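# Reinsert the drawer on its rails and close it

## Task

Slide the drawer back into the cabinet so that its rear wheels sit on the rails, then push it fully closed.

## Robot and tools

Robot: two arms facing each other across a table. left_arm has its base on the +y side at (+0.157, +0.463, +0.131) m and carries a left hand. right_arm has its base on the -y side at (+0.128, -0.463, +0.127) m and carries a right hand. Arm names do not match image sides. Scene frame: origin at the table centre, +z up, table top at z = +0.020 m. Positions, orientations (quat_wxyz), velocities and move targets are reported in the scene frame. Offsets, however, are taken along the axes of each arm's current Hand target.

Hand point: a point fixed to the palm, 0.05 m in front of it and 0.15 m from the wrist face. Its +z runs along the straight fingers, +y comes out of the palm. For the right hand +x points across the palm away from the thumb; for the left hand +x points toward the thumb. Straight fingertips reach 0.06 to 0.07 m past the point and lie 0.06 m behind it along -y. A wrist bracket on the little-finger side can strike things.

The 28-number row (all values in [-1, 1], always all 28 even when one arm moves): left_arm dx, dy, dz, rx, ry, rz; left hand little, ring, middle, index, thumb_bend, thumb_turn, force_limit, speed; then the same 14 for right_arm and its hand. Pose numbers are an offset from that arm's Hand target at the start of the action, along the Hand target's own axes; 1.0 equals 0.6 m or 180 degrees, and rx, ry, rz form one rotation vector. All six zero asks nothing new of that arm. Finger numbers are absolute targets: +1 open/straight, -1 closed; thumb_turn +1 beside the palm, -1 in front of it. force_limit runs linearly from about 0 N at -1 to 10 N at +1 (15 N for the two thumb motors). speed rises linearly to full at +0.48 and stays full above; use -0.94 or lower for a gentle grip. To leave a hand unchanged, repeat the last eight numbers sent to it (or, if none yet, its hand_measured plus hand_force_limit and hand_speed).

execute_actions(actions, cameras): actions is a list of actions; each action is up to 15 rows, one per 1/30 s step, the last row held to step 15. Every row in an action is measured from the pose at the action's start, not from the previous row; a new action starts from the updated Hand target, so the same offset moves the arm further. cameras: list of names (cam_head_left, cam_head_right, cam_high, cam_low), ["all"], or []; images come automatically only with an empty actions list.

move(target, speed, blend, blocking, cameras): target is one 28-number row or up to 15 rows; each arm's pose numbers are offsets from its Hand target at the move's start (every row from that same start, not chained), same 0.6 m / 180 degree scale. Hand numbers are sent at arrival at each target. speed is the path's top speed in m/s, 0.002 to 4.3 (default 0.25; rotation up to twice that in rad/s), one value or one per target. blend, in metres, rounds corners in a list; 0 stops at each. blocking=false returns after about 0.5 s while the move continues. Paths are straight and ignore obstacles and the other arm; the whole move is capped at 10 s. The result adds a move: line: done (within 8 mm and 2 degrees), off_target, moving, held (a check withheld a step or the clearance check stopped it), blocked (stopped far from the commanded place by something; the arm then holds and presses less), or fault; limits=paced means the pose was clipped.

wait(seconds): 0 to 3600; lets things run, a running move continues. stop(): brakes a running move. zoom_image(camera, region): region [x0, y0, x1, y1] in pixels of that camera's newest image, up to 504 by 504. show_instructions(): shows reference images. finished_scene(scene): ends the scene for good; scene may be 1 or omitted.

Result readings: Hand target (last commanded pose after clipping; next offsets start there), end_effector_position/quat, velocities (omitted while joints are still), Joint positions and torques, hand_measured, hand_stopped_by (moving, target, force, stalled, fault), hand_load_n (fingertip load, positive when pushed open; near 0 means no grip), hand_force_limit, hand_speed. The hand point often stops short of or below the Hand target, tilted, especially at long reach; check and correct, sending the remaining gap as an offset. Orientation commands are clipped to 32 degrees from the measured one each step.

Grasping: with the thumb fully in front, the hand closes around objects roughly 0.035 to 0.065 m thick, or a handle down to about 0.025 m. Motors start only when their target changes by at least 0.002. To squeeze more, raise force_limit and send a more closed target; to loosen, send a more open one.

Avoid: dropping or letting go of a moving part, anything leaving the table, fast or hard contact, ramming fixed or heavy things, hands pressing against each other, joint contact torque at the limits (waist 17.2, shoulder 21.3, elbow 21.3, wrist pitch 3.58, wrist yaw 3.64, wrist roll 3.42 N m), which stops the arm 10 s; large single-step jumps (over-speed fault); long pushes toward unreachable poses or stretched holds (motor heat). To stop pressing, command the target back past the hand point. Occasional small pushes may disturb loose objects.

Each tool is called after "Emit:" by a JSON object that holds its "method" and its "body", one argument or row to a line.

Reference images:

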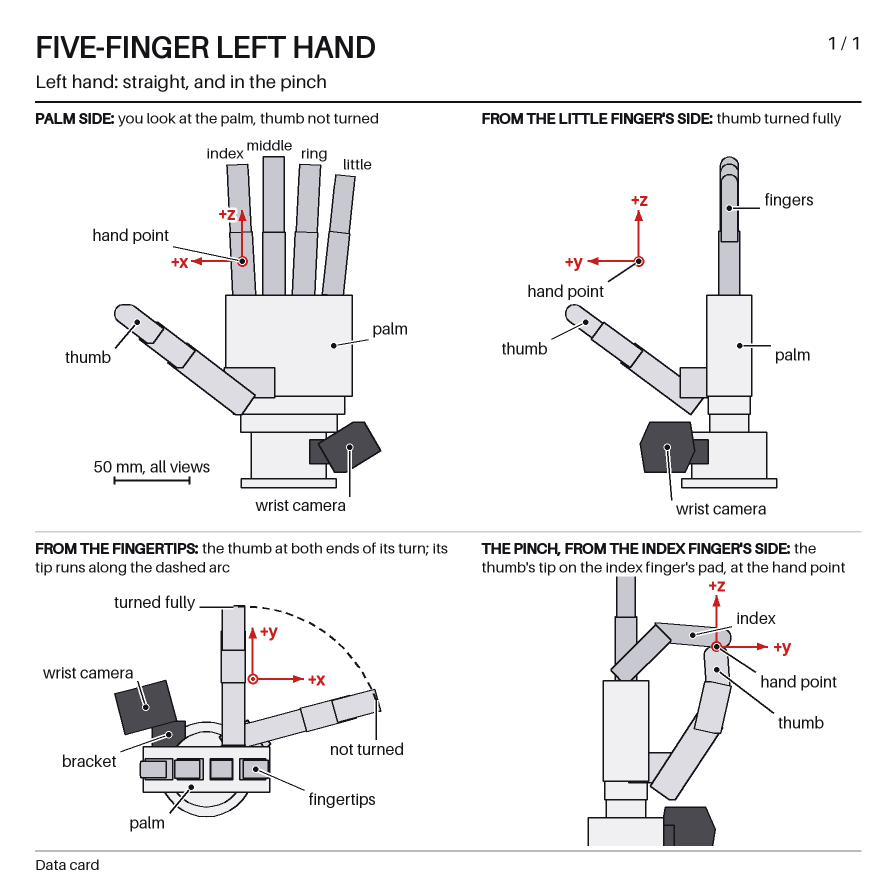

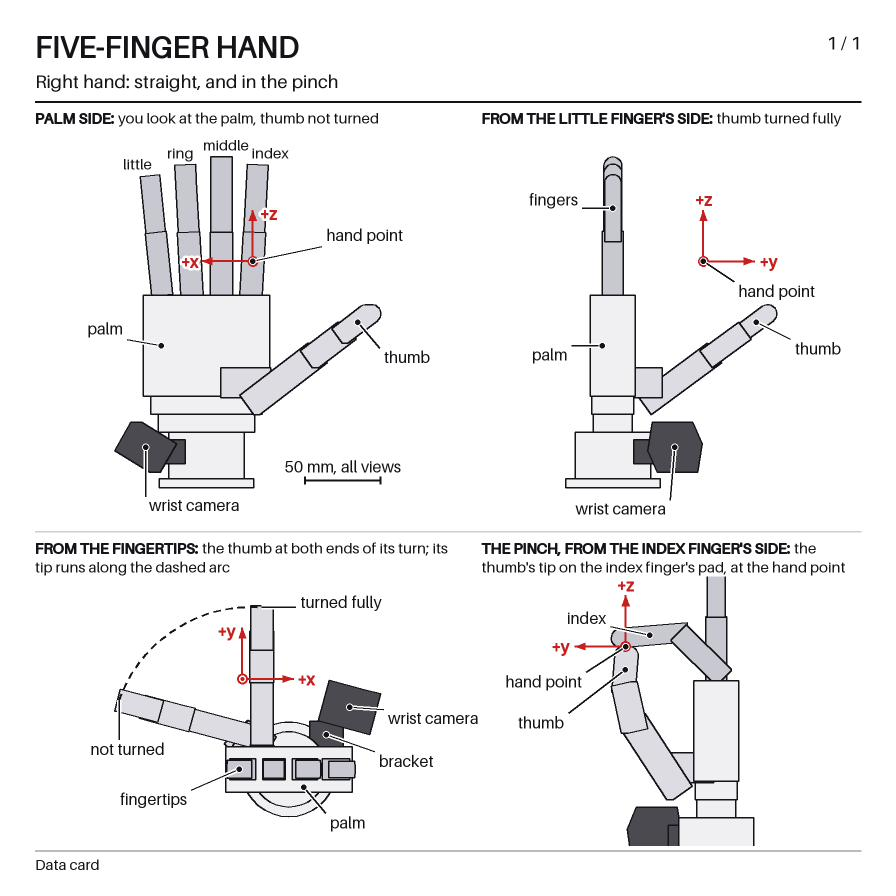

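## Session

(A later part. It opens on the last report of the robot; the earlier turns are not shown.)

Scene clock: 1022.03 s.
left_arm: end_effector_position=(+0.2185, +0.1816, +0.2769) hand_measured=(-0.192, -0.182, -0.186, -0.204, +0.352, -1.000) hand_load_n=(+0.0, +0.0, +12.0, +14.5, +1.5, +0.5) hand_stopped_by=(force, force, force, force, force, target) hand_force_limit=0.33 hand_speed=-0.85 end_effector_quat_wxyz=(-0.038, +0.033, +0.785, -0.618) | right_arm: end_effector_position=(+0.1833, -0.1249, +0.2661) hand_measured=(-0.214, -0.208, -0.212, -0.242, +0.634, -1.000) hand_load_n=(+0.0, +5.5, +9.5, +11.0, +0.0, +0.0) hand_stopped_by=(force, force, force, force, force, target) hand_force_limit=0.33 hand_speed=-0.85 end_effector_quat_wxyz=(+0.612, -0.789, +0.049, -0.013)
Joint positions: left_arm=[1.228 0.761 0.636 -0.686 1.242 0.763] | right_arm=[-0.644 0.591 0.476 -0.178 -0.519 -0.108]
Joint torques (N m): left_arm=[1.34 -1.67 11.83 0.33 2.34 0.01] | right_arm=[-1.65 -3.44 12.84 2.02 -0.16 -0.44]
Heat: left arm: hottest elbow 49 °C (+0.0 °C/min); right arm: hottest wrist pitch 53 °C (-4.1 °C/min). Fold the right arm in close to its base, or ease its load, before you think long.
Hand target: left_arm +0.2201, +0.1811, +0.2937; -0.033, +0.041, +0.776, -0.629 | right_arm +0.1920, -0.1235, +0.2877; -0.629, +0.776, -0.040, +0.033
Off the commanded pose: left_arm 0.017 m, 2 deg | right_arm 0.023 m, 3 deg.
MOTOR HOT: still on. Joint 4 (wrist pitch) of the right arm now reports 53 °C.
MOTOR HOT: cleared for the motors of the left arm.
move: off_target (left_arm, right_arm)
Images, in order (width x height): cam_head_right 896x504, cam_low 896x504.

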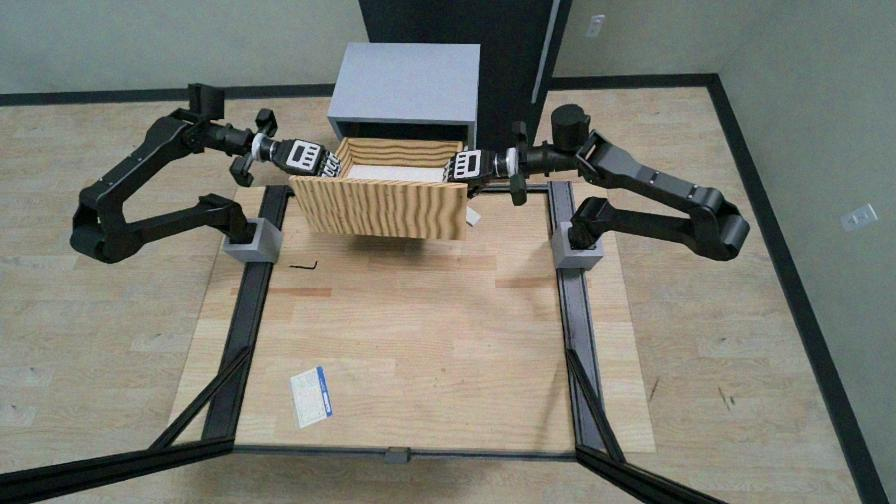

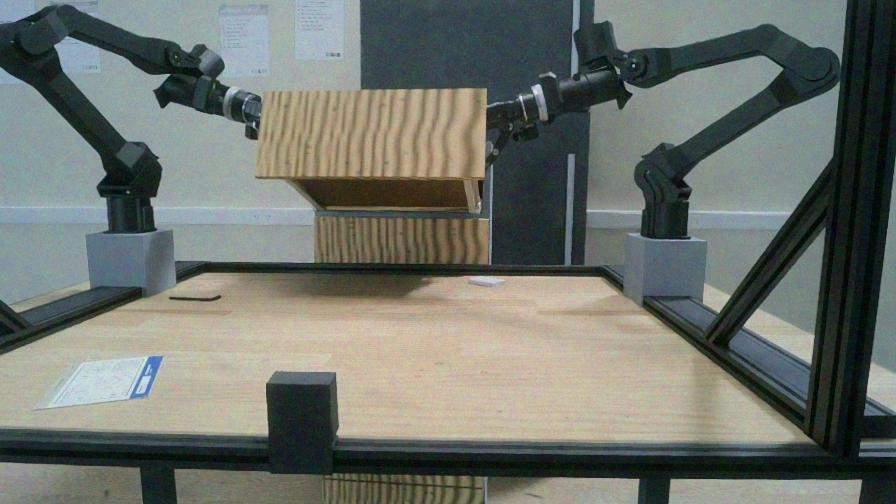

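Emit:
{"method": "move", "body": {
  "target": [
    [0.0250,-0.0002,0.0011,0,0,0,-0.6,-0.6,-0.6,-0.6,-0.6,-1,0.33,-0.85,-0.0250,0.0002,-0.0011,0,0,0,-0.6,-0.6,-0.6,-0.6,-0.6,-1,0.33,-0.85],
    [0.0250,-0.0002,0.0011,-0.0020,-0.0093,0.0434,-0.6,-0.6,-0.6,-0.6,-0.6,-1,0.33,-0.85,-0.0250,0.0002,-0.0011,0.0020,0.0093,-0.0434,-0.6,-0.6,-0.6,-0.6,-0.6,-1,0.33,-0.85]
  ],
  "speed": 0.03,
  "blend": 0.002,
  "cameras": ["all"]
}}

Emit:
{"method": "zoom_image", "body": {
  "camera": "cam_low",
  "region": [296, 172, 396, 232]
}}

Emit:
{"method": "zoom_image", "body": {
  "camera": "cam_low",
  "region": [410, 172, 510, 232]
}}

Emit:
{"method": "zoom_image", "body": {
  "camera": "cam_head_right",
  "region": [320, 100, 400, 160]
}}

Emit:
{"method": "zoom_image", "body": {
  "camera": "cam_head_right",
  "region": [420, 100, 500, 160]
}}

Scene clock: 1056.10 s.
left_arm: end_effector_position=(+0.2066, +0.1825, +0.2869) hand_measured=(-0.192, -0.182, -0.186, -0.204, +0.354, -1.000) hand_load_n=(+0.0, +0.0, +10.0, +13.5, +4.0, +1.5) hand_stopped_by=(force, force, force, force, force, target) hand_force_limit=0.33 hand_speed=-0.85 end_effector_quat_wxyz=(+0.014, +0.074, +0.780, -0.621) | right_arm: end_effector_position=(+0.1698, -0.1212, +0.2667) hand_measured=(-0.214, -0.208, -0.212, -0.242, +0.634, -1.000) hand_load_n=(+0.0, +2.5, +8.0, +10.0, +0.0, +0.0) hand_stopped_by=(force, force, force, force, force, target) hand_force_limit=0.33 hand_speed=-0.85 end_effector_quat_wxyz=(-0.610, +0.789, -0.001, +0.067)
Joint positions: left_arm=[1.163 0.593 0.622 -0.66 1.172 0.709] | right_arm=[-0.395 0.534 0.476 -0.199 -0.255 -0.174]
Joint torques (N m): left_arm=[0.32 -2.89 8.17 1.82 1.44 0.07] | right_arm=[-0.49 -5.56 11.81 1.51 0.27 -0.55]
Heat: left arm: hottest elbow 53 °C (+6.1 °C/min); right arm: hottest elbow 54 °C (+5.1 °C/min). Fold the left arm in close to its base, or ease its load, before you think long. Fold the right arm in close to its base, or ease its load, before you think long.
Hand target: left_arm +0.2051, +0.1820, +0.2936; +0.022, +0.084, +0.774, -0.628 | right_arm +0.1770, -0.1226, +0.2877; -0.627, +0.774, +0.003, +0.087
Off the commanded pose: left_arm 0.007 m, 2 deg | right_arm 0.022 m, 4 deg.
MOTOR HOT: joint 3 (elbow) of the left arm now reports 53 °C; the controller stops that arm at 95 °C. To cool a motor, set the load down, stop pushing, or move to a pose that needs little force.
MOTOR HOT: still on. Joint 3 (elbow) of the right arm now reports 54 °C.
move: off_target (right_arm)

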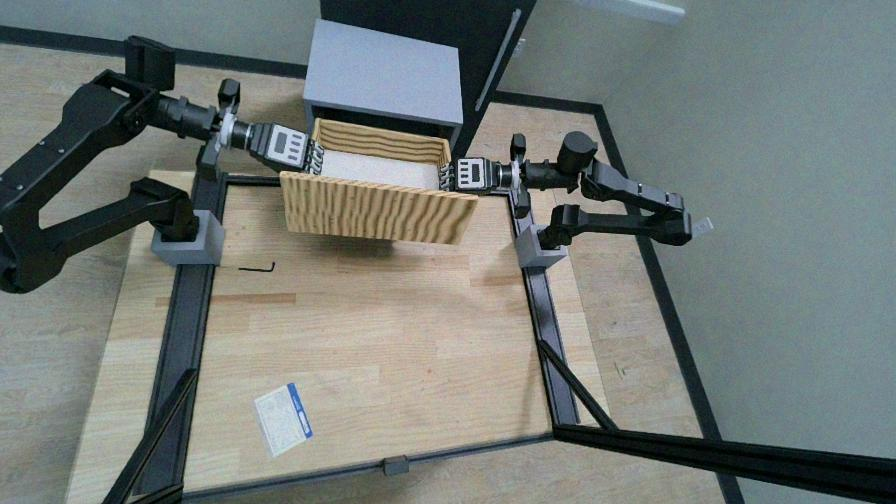

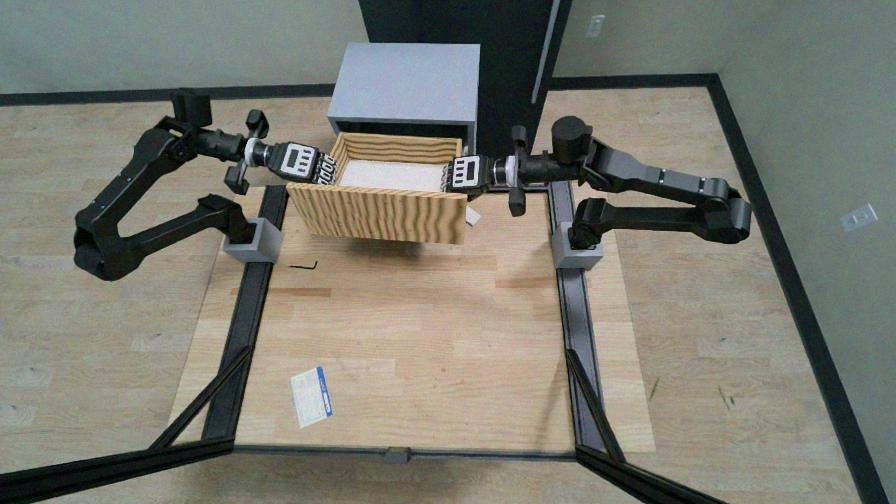

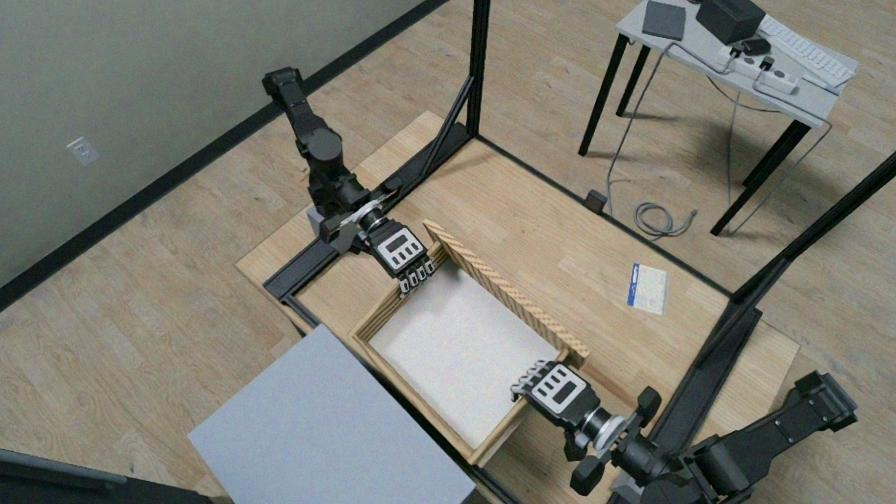

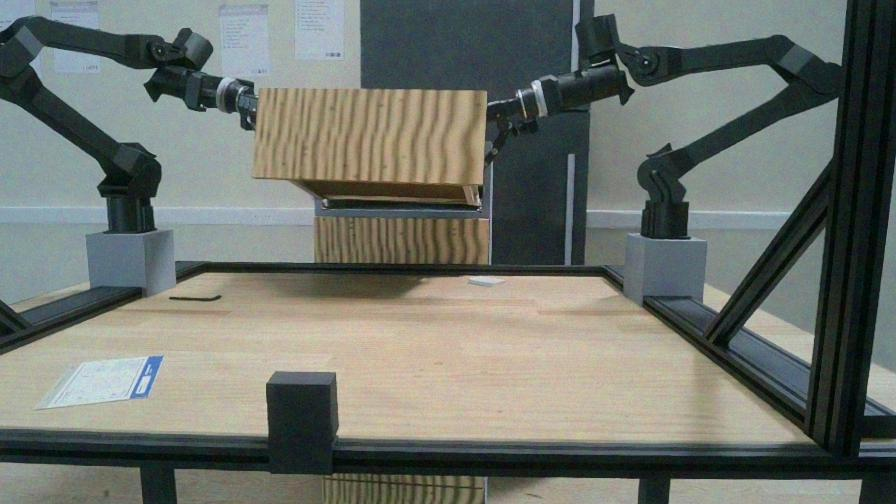

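Scaled by 5.040 from the camera's image (finer frame: 1280x720).

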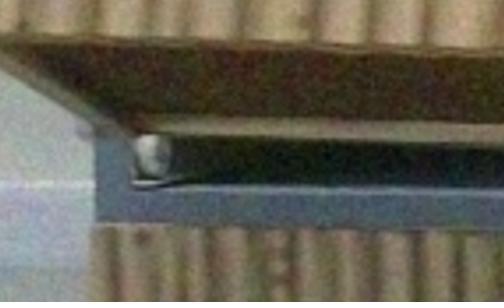

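Scaled by 5.040 from the camera's image (finer frame: 1280x720).

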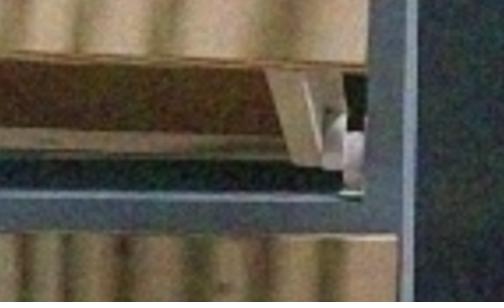

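Scaled by 6.300 from the camera's image (finer frame: 1280x720).

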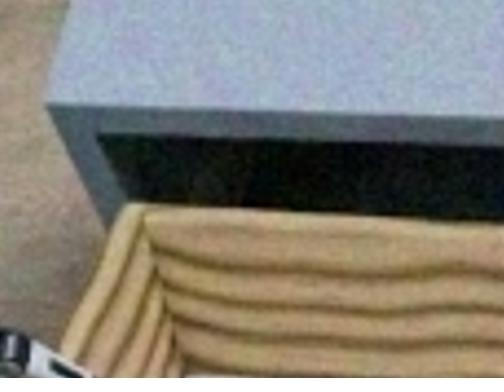

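Scaled by 6.300 from the camera's image (finer frame: 1280x720).

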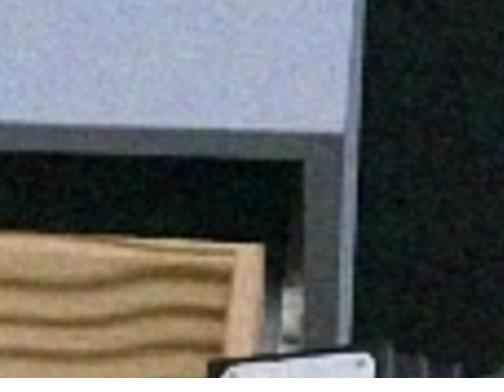

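Emit:
{"method": "zoom_image", "body": {
  "camera": "cam_low",
  "region": [240, 76, 340, 136]
}}

Emit:
{"method": "zoom_image", "body": {
  "camera": "cam_low",
  "region": [430, 76, 530, 136]
}}

Emit:
{"method": "zoom_image", "body": {
  "camera": "cam_head_right",
  "region": [275, 165, 375, 245]
}}

Emit:
{"method": "zoom_image", "body": {
  "camera": "cam_head_right",
  "region": [400, 165, 500, 245]
}}

Scaled by 5.040 from the camera's image (finer frame: 1280x720).

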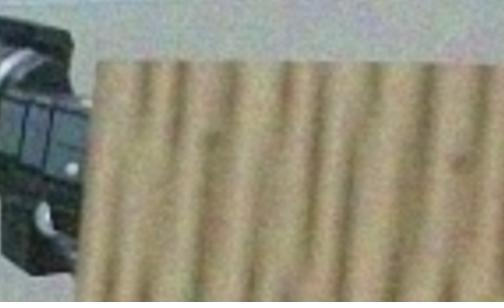

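Scaled by 5.040 from the camera's image (finer frame: 1280x720).

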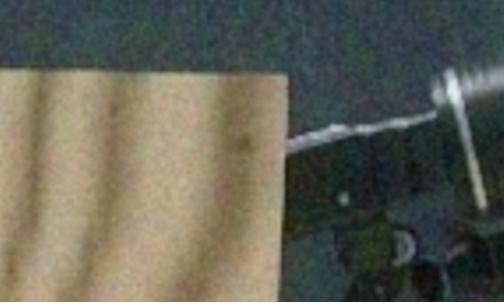

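Scaled by 5.040 from the camera's image (finer frame: 1280x720).

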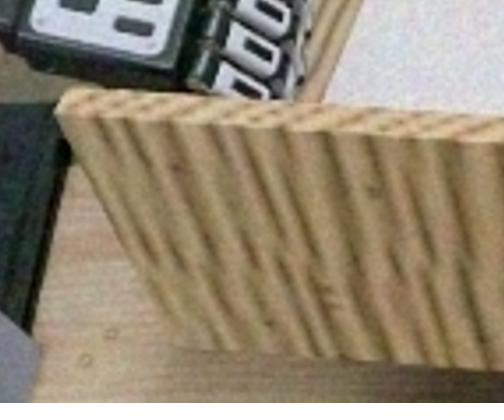

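Scaled by 5.040 from the camera's image (finer frame: 1280x720).

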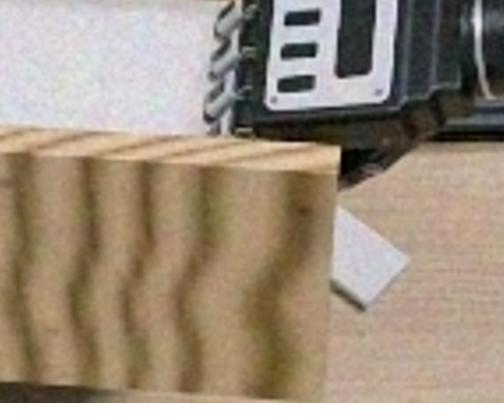

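Emit:
{"method": "execute_actions", "body": {
  "actions": [
    [[0,0,0,0,0,0,-0.65,-0.65,-0.6,-0.6,-0.6,-1,0.33,-0.85,0,0,0,0,0,0,-0.65,-0.65,-0.6,-0.6,-0.6,-1,0.33,-0.85]],
    [[0,0,0,0,0,0,-0.65,-0.65,-0.6,-0.6,-0.6,-1,0.33,-0.85,0,0,0,0,0,0,-0.65,-0.65,-0.6,-0.6,-0.6,-1,0.33,-0.85]]
  ]
}}

Scene clock: 1109.13 s.
left_arm: end_effector_position=(+0.2056, +0.1820, +0.2870) hand_measured=(-0.272, -0.220, -0.186, -0.204, +0.354, -1.000) hand_load_n=(+6.0, +8.0, +8.5, +12.5, +5.0, +1.5) hand_stopped_by=(force, force, force, force, force, target) hand_force_limit=0.33 hand_speed=-0.85 end_effector_quat_wxyz=(+0.014, +0.077, +0.780, -0.621) | right_arm: end_effector_position=(+0.1684, -0.1211, +0.2670) hand_measured=(-0.294, -0.234, -0.212, -0.242, +0.634, -1.000) hand_load_n=(+8.5, +4.0, +4.0, +7.0, +0.0, +0.0) hand_stopped_by=(force, force, force, force, force, target) hand_force_limit=0.33 hand_speed=-0.85 end_effector_quat_wxyz=(-0.611, +0.789, +0.003, +0.067)
Joint positions: left_arm=[1.158 0.592 0.621 -0.657 1.172 0.71] | right_arm=[-0.39 0.533 0.476 -0.199 -0.255 -0.178]
Joint torques (N m): left_arm=[0.73 -2.86 8.22 1.75 1.42 -0.01] | right_arm=[-0.83 -5.45 11.82 1.51 0.3 -0.4]
Heat: left arm: hottest elbow 45 °C (-9.1 °C/min); right arm: hottest elbow 54 °C (+0.0 °C/min). Fold the right arm in close to its base, or ease its load, before you think long.
Hand target: left_arm +0.2051, +0.1820, +0.2936; +0.022, +0.084, +0.774, -0.628 | right_arm +0.1769, -0.1226, +0.2878; -0.627, +0.774, +0.004, +0.087
Off the commanded pose: left_arm 0.007 m, 2 deg | right_arm 0.023 m, 3 deg.
MOTOR HOT: still on. Joint 3 (elbow) of the right arm now reports 54 °C.
MOTOR HOT: cleared for the motors of the left arm.

Emit:
{"method": "move", "body": {
  "target": [0,0,0,-0.0016,-0.0080,0.0381,-0.65,-0.65,-0.6,-0.6,-0.6,-1,0.33,-0.85,0.0110,-0.0184,-0.0029,0.0017,0.0080,-0.0380,-0.65,-0.65,-0.6,-0.6,-0.6,-1,0.33,-0.85],
  "speed": 0.03,
  "cameras": ["cam_low","cam_head_right"]
}}

Emit:
{"method": "zoom_image", "body": {
  "camera": "cam_low",
  "region": [240, 80, 380, 220]
}}

Emit:
{"method": "zoom_image", "body": {
  "camera": "cam_low",
  "region": [390, 80, 530, 220]
}}

Emit:
{"method": "zoom_image", "body": {
  "camera": "cam_head_right",
  "region": [275, 100, 395, 240]
}}

Emit:
{"method": "zoom_image", "body": {
  "camera": "cam_head_right",
  "region": [390, 100, 510, 240]
}}

Scene clock: 1119.53 s.
left_arm: end_effector_position=(+0.2042, +0.1821, +0.2871) hand_measured=(-0.272, -0.220, -0.186, -0.204, +0.354, -1.000) hand_load_n=(+3.0, +6.5, +9.0, +13.5, +5.0, +2.0) hand_stopped_by=(force, force, force, force, force, target) hand_force_limit=0.33 hand_speed=-0.85 end_effector_quat_wxyz=(+0.057, +0.115, +0.775, -0.619) | right_arm: end_effector_position=(+0.1701, -0.1216, +0.2699) hand_measured=(-0.294, -0.234, -0.212, -0.242, +0.634, -1.000) hand_load_n=(+6.5, +3.5, +4.5, +8.0, +0.0, +0.0) hand_stopped_by=(force, force, force, force, force, target) hand_force_limit=0.33 hand_speed=-0.85 end_effector_quat_wxyz=(-0.603, +0.789, +0.045, +0.107)
Joint positions: left_arm=[1.103 0.506 0.602 -0.629 1.109 0.726] | right_arm=[-0.301 0.533 0.502 -0.225 -0.155 -0.273]
Joint torques (N m): left_arm=[0.46 -2.66 8.36 2.08 0.94 0.09] | right_arm=[-0.76 -5.34 13.75 1.49 0.69 -0.53]
Heat: left arm: hottest elbow 45 °C (-7.1 °C/min); right arm: hottest elbow 54 °C (+0.0 °C/min). Fold the right arm in close to its base, or ease its load, before you think long.
Hand target: left_arm +0.2051, +0.1820, +0.2935; +0.069, +0.122, +0.769, -0.624 | right_arm +0.1819, -0.1226, +0.2998; -0.622, +0.770, +0.042, +0.134
Off the commanded pose: left_arm 0.007 m, 2 deg | right_arm 0.032 m, 4 deg.
MOTOR HOT: still on. Joint 3 (elbow) of the right arm now reports 54 °C.
move: off_target (right_arm)
Images, in order (width x height): cam_head_right 896x504, cam_low 896x504.

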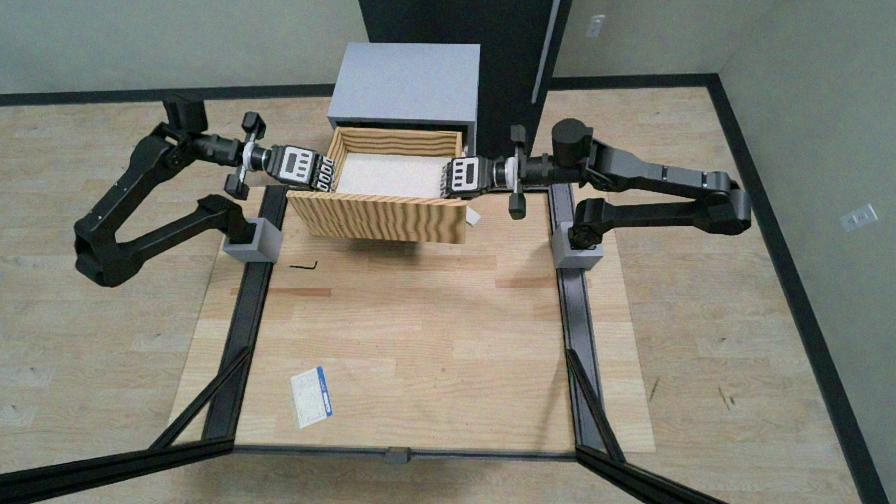

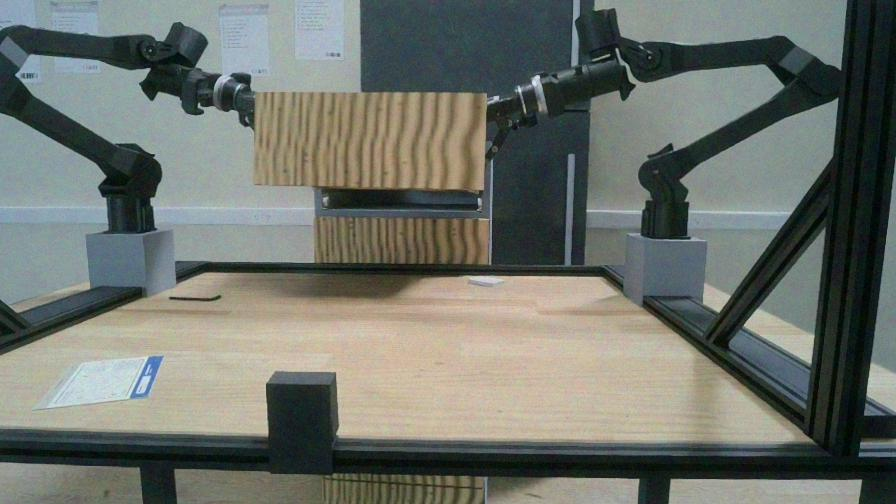

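Scaled by 3.600 from the camera's image (finer frame: 1280x720).

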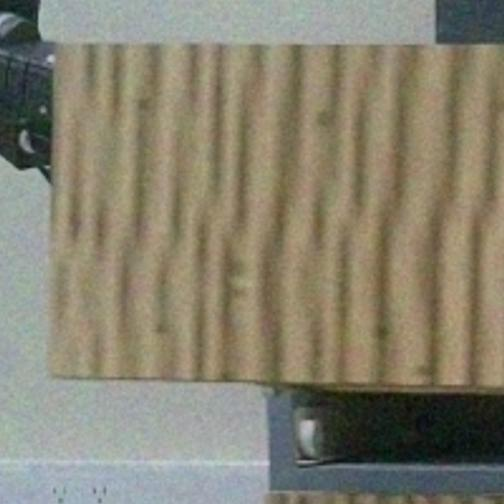

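Scaled by 3.600 from the camera's image (finer frame: 1280x720).

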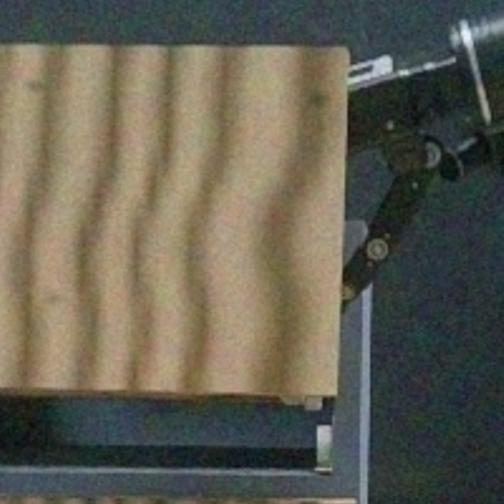

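Scaled by 3.600 from the camera's image (finer frame: 1280x720).

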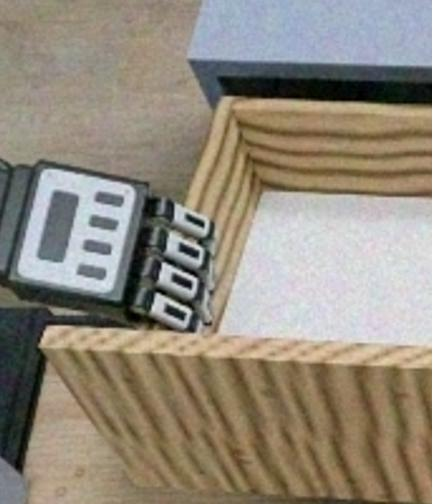

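Scaled by 3.600 from the camera's image (finer frame: 1280x720).

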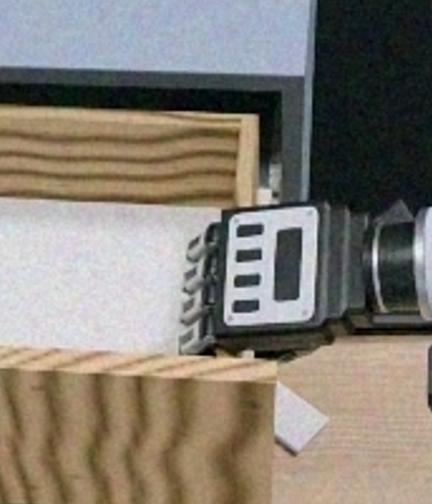

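Emit:
{"method": "zoom_image", "body": {
  "camera": "cam_low",
  "region": [300, 178, 350, 218]
}}

Emit:
{"method": "zoom_image", "body": {
  "camera": "cam_low",
  "region": [450, 178, 500, 218]
}}

Scaled by 10.080 from the camera's image (finer frame: 1280x720).

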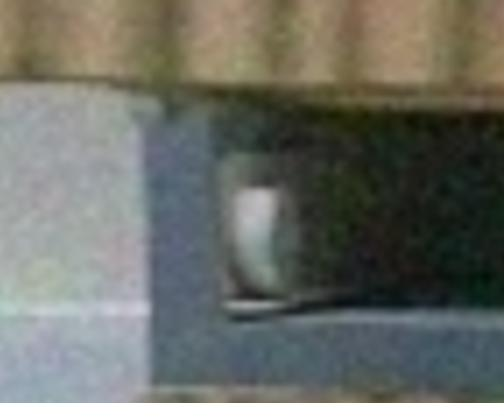

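Scaled by 10.080 from the camera's image (finer frame: 1280x720).

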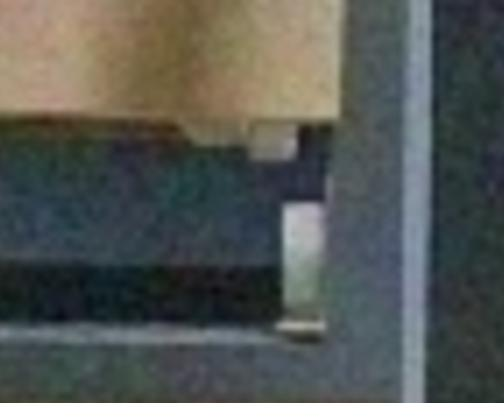

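Emit:
{"method": "move", "body": {
  "target": [
    [0.0060,0.0220,0.0050,0,0,0,-0.65,-0.65,-0.6,-0.6,-0.6,-1,0.33,-0.85,-0.0034,0.0126,0.0025,0,0,0,-0.65,-0.65,-0.6,-0.6,-0.6,-1,0.33,-0.85],
    [-0.0182,0.0285,0.0053,0,0,0,-0.65,-0.65,-0.6,-0.6,-0.6,-1,0.33,-0.85,0.0207,0.0187,0.0049,0,0,0,-0.65,-0.65,-0.6,-0.6,-0.6,-1,0.33,-0.85]
  ],
  "speed": 0.03,
  "blend": 0.002,
  "cameras": ["cam_low","cam_head_right"]
}}

Emit:
{"method": "zoom_image", "body": {
  "camera": "cam_low",
  "region": [300, 178, 350, 218]
}}

Emit:
{"method": "zoom_image", "body": {
  "camera": "cam_low",
  "region": [450, 178, 500, 218]
}}

Emit:
{"method": "zoom_image", "body": {
  "camera": "cam_head_right",
  "region": [320, 100, 400, 160]
}}

Emit:
{"method": "zoom_image", "body": {
  "camera": "cam_head_right",
  "region": [420, 100, 500, 160]
}}

Scene clock: 1155.60 s.
left_arm: end_effector_position=(+0.2172, +0.1811, +0.2711) hand_measured=(-0.272, -0.220, -0.186, -0.204, +0.354, -1.000) hand_load_n=(+0.0, +5.5, +9.0, +13.5, +5.5, +2.0) hand_stopped_by=(force, force, force, force, force, target) hand_force_limit=0.33 hand_speed=-0.85 end_effector_quat_wxyz=(+0.059, +0.117, +0.774, -0.619) | right_arm: end_effector_position=(+0.1826, -0.1243, +0.2727) hand_measured=(-0.294, -0.234, -0.212, -0.242, +0.634, -1.000) hand_load_n=(+8.5, +3.5, +3.5, +9.0, +0.0, +0.0) hand_stopped_by=(force, force, force, force, force, target) hand_force_limit=0.33 hand_speed=-0.85 end_effector_quat_wxyz=(-0.608, +0.785, +0.046, +0.107)
Joint positions: left_arm=[1.152 0.554 0.55 -0.581 1.15 0.79] | right_arm=[-0.433 0.533 0.499 -0.216 -0.287 -0.306]
Joint torques (N m): left_arm=[1.28 -0.87 9.78 1.41 1.38 0.12] | right_arm=[-1.84 -4.06 10.82 2.95 0.38 -0.44]
Heat: left arm: hottest elbow 47 °C (+1.0 °C/min); right arm: hottest elbow 52 °C (-2.0 °C/min). Fold the right arm in close to its base, or ease its load, before you think long.
Hand target: left_arm +0.2201, +0.1810, +0.2796; +0.069, +0.122, +0.768, -0.624 | right_arm +0.1970, -0.1235, +0.2918; -0.622, +0.770, +0.042, +0.134
Off the commanded pose: left_arm 0.009 m, 2 deg | right_arm 0.024 m, 4 deg.
MOTOR HOT: still on. Joint 3 (elbow) of the right arm now reports 52 °C.
move: off_target (left_arm, right_arm)
Images, in order (width x height): cam_head_right 896x504, cam_low 896x504.

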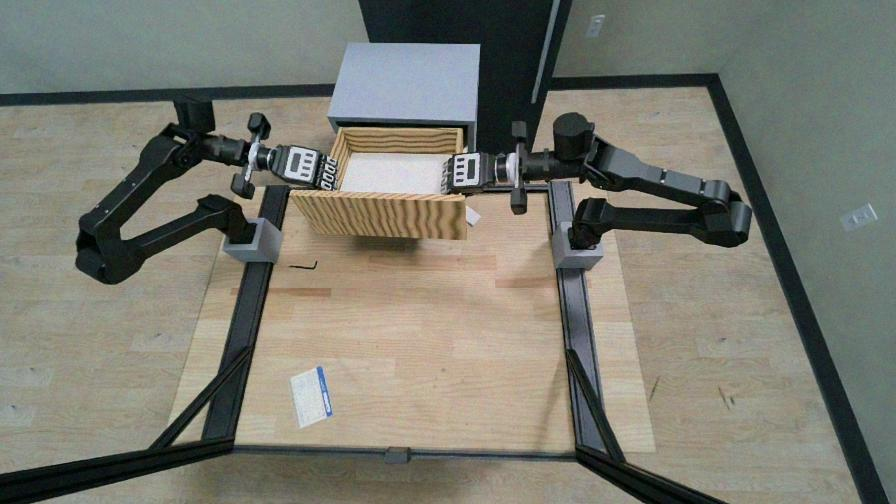

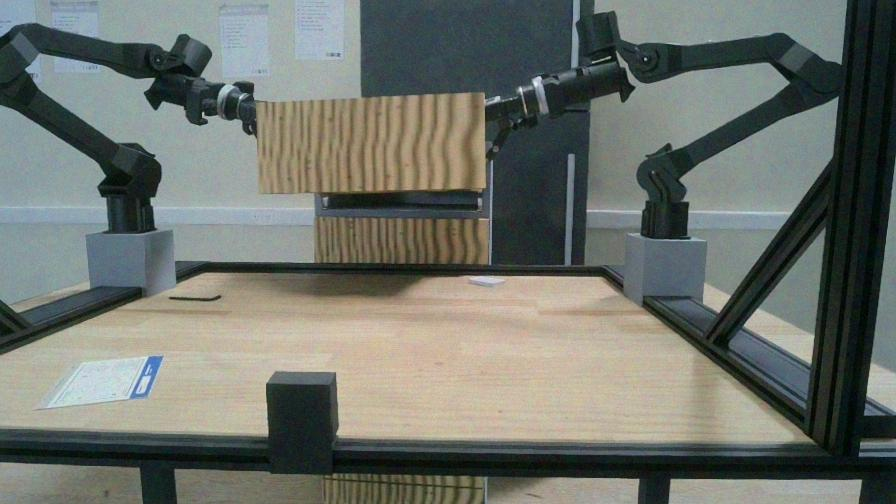

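Scaled by 10.080 from the camera's image (finer frame: 1280x720).

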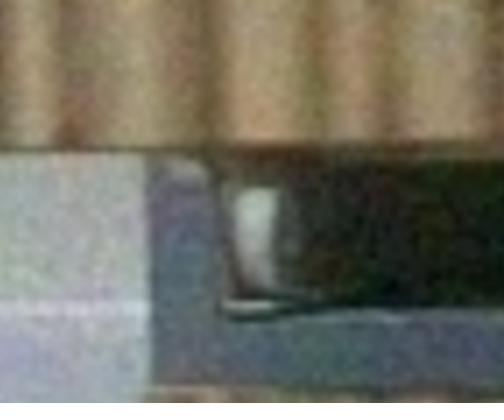

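Scaled by 10.080 from the camera's image (finer frame: 1280x720).

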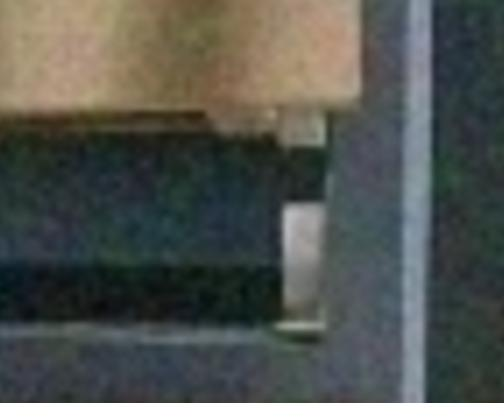

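Scaled by 6.300 from the camera's image (finer frame: 1280x720).

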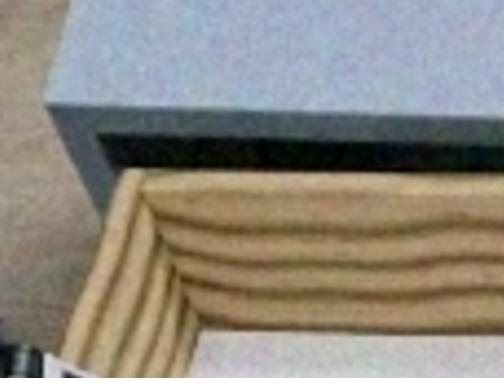

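Scaled by 6.300 from the camera's image (finer frame: 1280x720).

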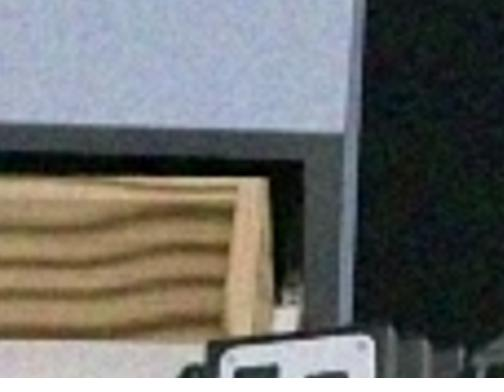

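Emit:
{"method": "move", "body": {
  "target": [-0.0006,-0.0027,-0.0032,0,0,0,-0.65,-0.65,-0.6,-0.6,-0.6,-1,0.33,-0.85,-0.0046,0.0152,0.0056,0,0,0,-0.65,-0.65,-0.6,-0.6,-0.6,-1,0.33,-0.85],
  "speed": 0.03,
  "cameras": ["cam_low","cam_head_right"]
}}

Emit:
{"method": "zoom_image", "body": {
  "camera": "cam_low",
  "region": [300, 178, 350, 218]
}}

Emit:
{"method": "zoom_image", "body": {
  "camera": "cam_low",
  "region": [450, 178, 500, 218]
}}

Emit:
{"method": "zoom_image", "body": {
  "camera": "cam_head_right",
  "region": [320, 100, 400, 160]
}}

Emit:
{"method": "zoom_image", "body": {
  "camera": "cam_head_right",
  "region": [420, 100, 500, 160]
}}

Scene clock: 1172.30 s.
left_arm: end_effector_position=(+0.2179, +0.1825, +0.2691) hand_measured=(-0.272, -0.220, -0.186, -0.204, +0.354, -1.000) hand_load_n=(+1.0, +6.0, +8.5, +13.5, +5.0, +2.0) hand_stopped_by=(force, force, force, force, force, target) hand_force_limit=0.33 hand_speed=-0.85 end_effector_quat_wxyz=(+0.060, +0.117, +0.775, -0.618) | right_arm: end_effector_position=(+0.1835, -0.1223, +0.2644) hand_measured=(-0.294, -0.234, -0.212, -0.242, +0.634, -1.000) hand_load_n=(+7.5, +3.5, +4.0, +9.0, +0.0, +0.0) hand_stopped_by=(force, force, force, force, force, target) hand_force_limit=0.33 hand_speed=-0.85 end_effector_quat_wxyz=(-0.609, +0.784, +0.046, +0.108)
Joint positions: left_arm=[1.162 0.557 0.55 -0.597 1.156 0.81] | right_arm=[-0.433 0.533 0.462 -0.176 -0.287 -0.306]
Joint torques (N m): left_arm=[1.29 -0.94 11.05 0.91 1.55 0.11] | right_arm=[-1.41 -4.59 10.37 2.85 0.53 -0.39]
Heat: left arm: hottest elbow 49 °C (+4.0 °C/min); right arm: hottest wrist pitch 56 °C (+9.1 °C/min). Fold the right arm in close to its base, or ease its load, before you think long.
Hand target: left_arm +0.2200, +0.1826, +0.2816; +0.069, +0.122, +0.768, -0.624 | right_arm +0.1970, -0.1220, +0.2819; -0.622, +0.770, +0.042, +0.134
Off the commanded pose: left_arm 0.013 m, 2 deg | right_arm 0.022 m, 4 deg.
MOTOR HOT: still on. Joint 4 (wrist pitch) of the right arm now reports 56 °C.
move: off_target (left_arm, right_arm)
Images, in order (width x height): cam_head_right 896x504, cam_low 896x504.

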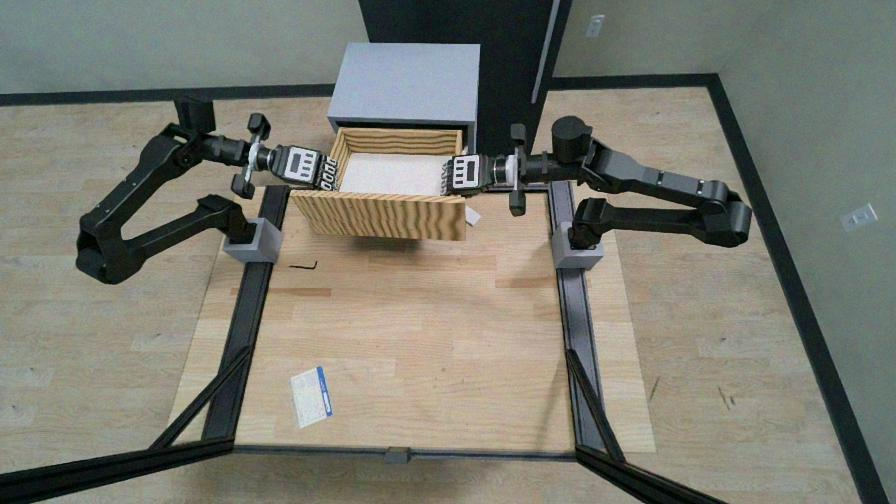

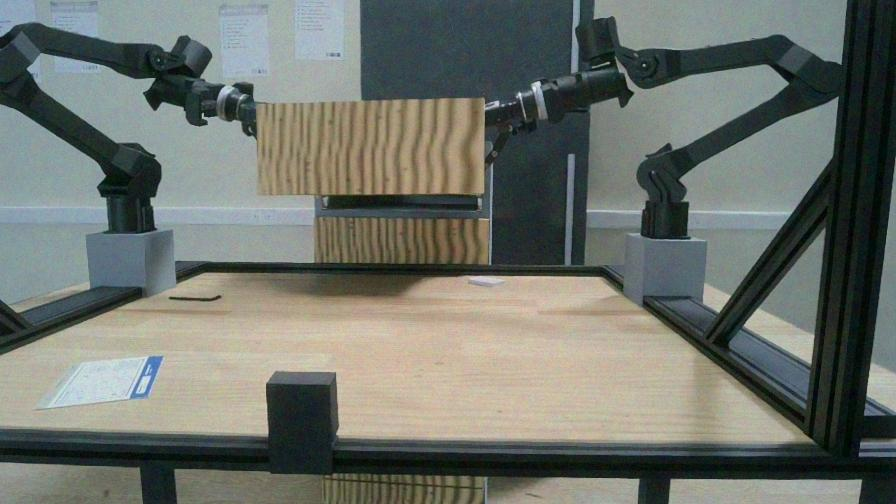

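Scaled by 10.080 from the camera's image (finer frame: 1280x720).

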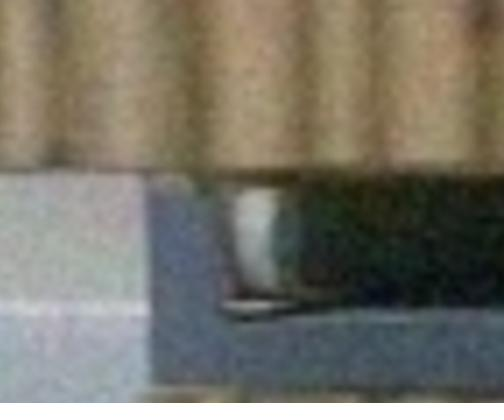

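Scaled by 10.080 from the camera's image (finer frame: 1280x720).

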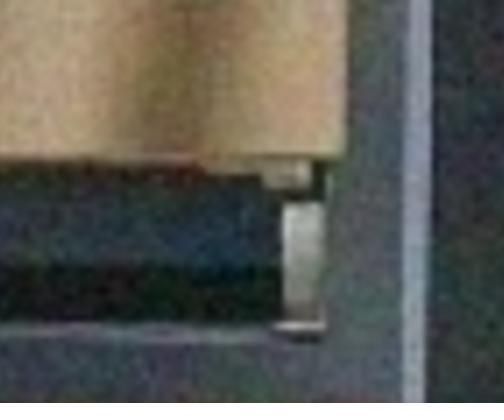

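Scaled by 6.300 from the camera's image (finer frame: 1280x720).

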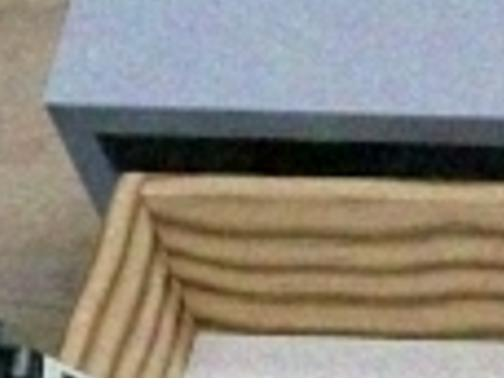

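Scaled by 6.300 from the camera's image (finer frame: 1280x720).

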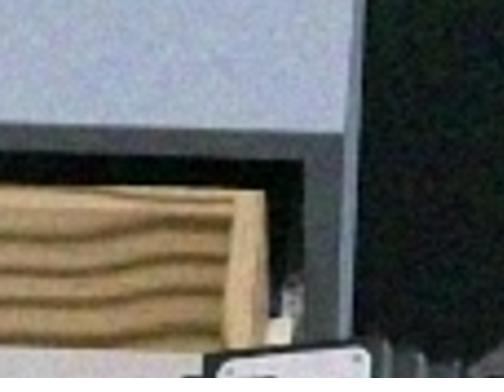

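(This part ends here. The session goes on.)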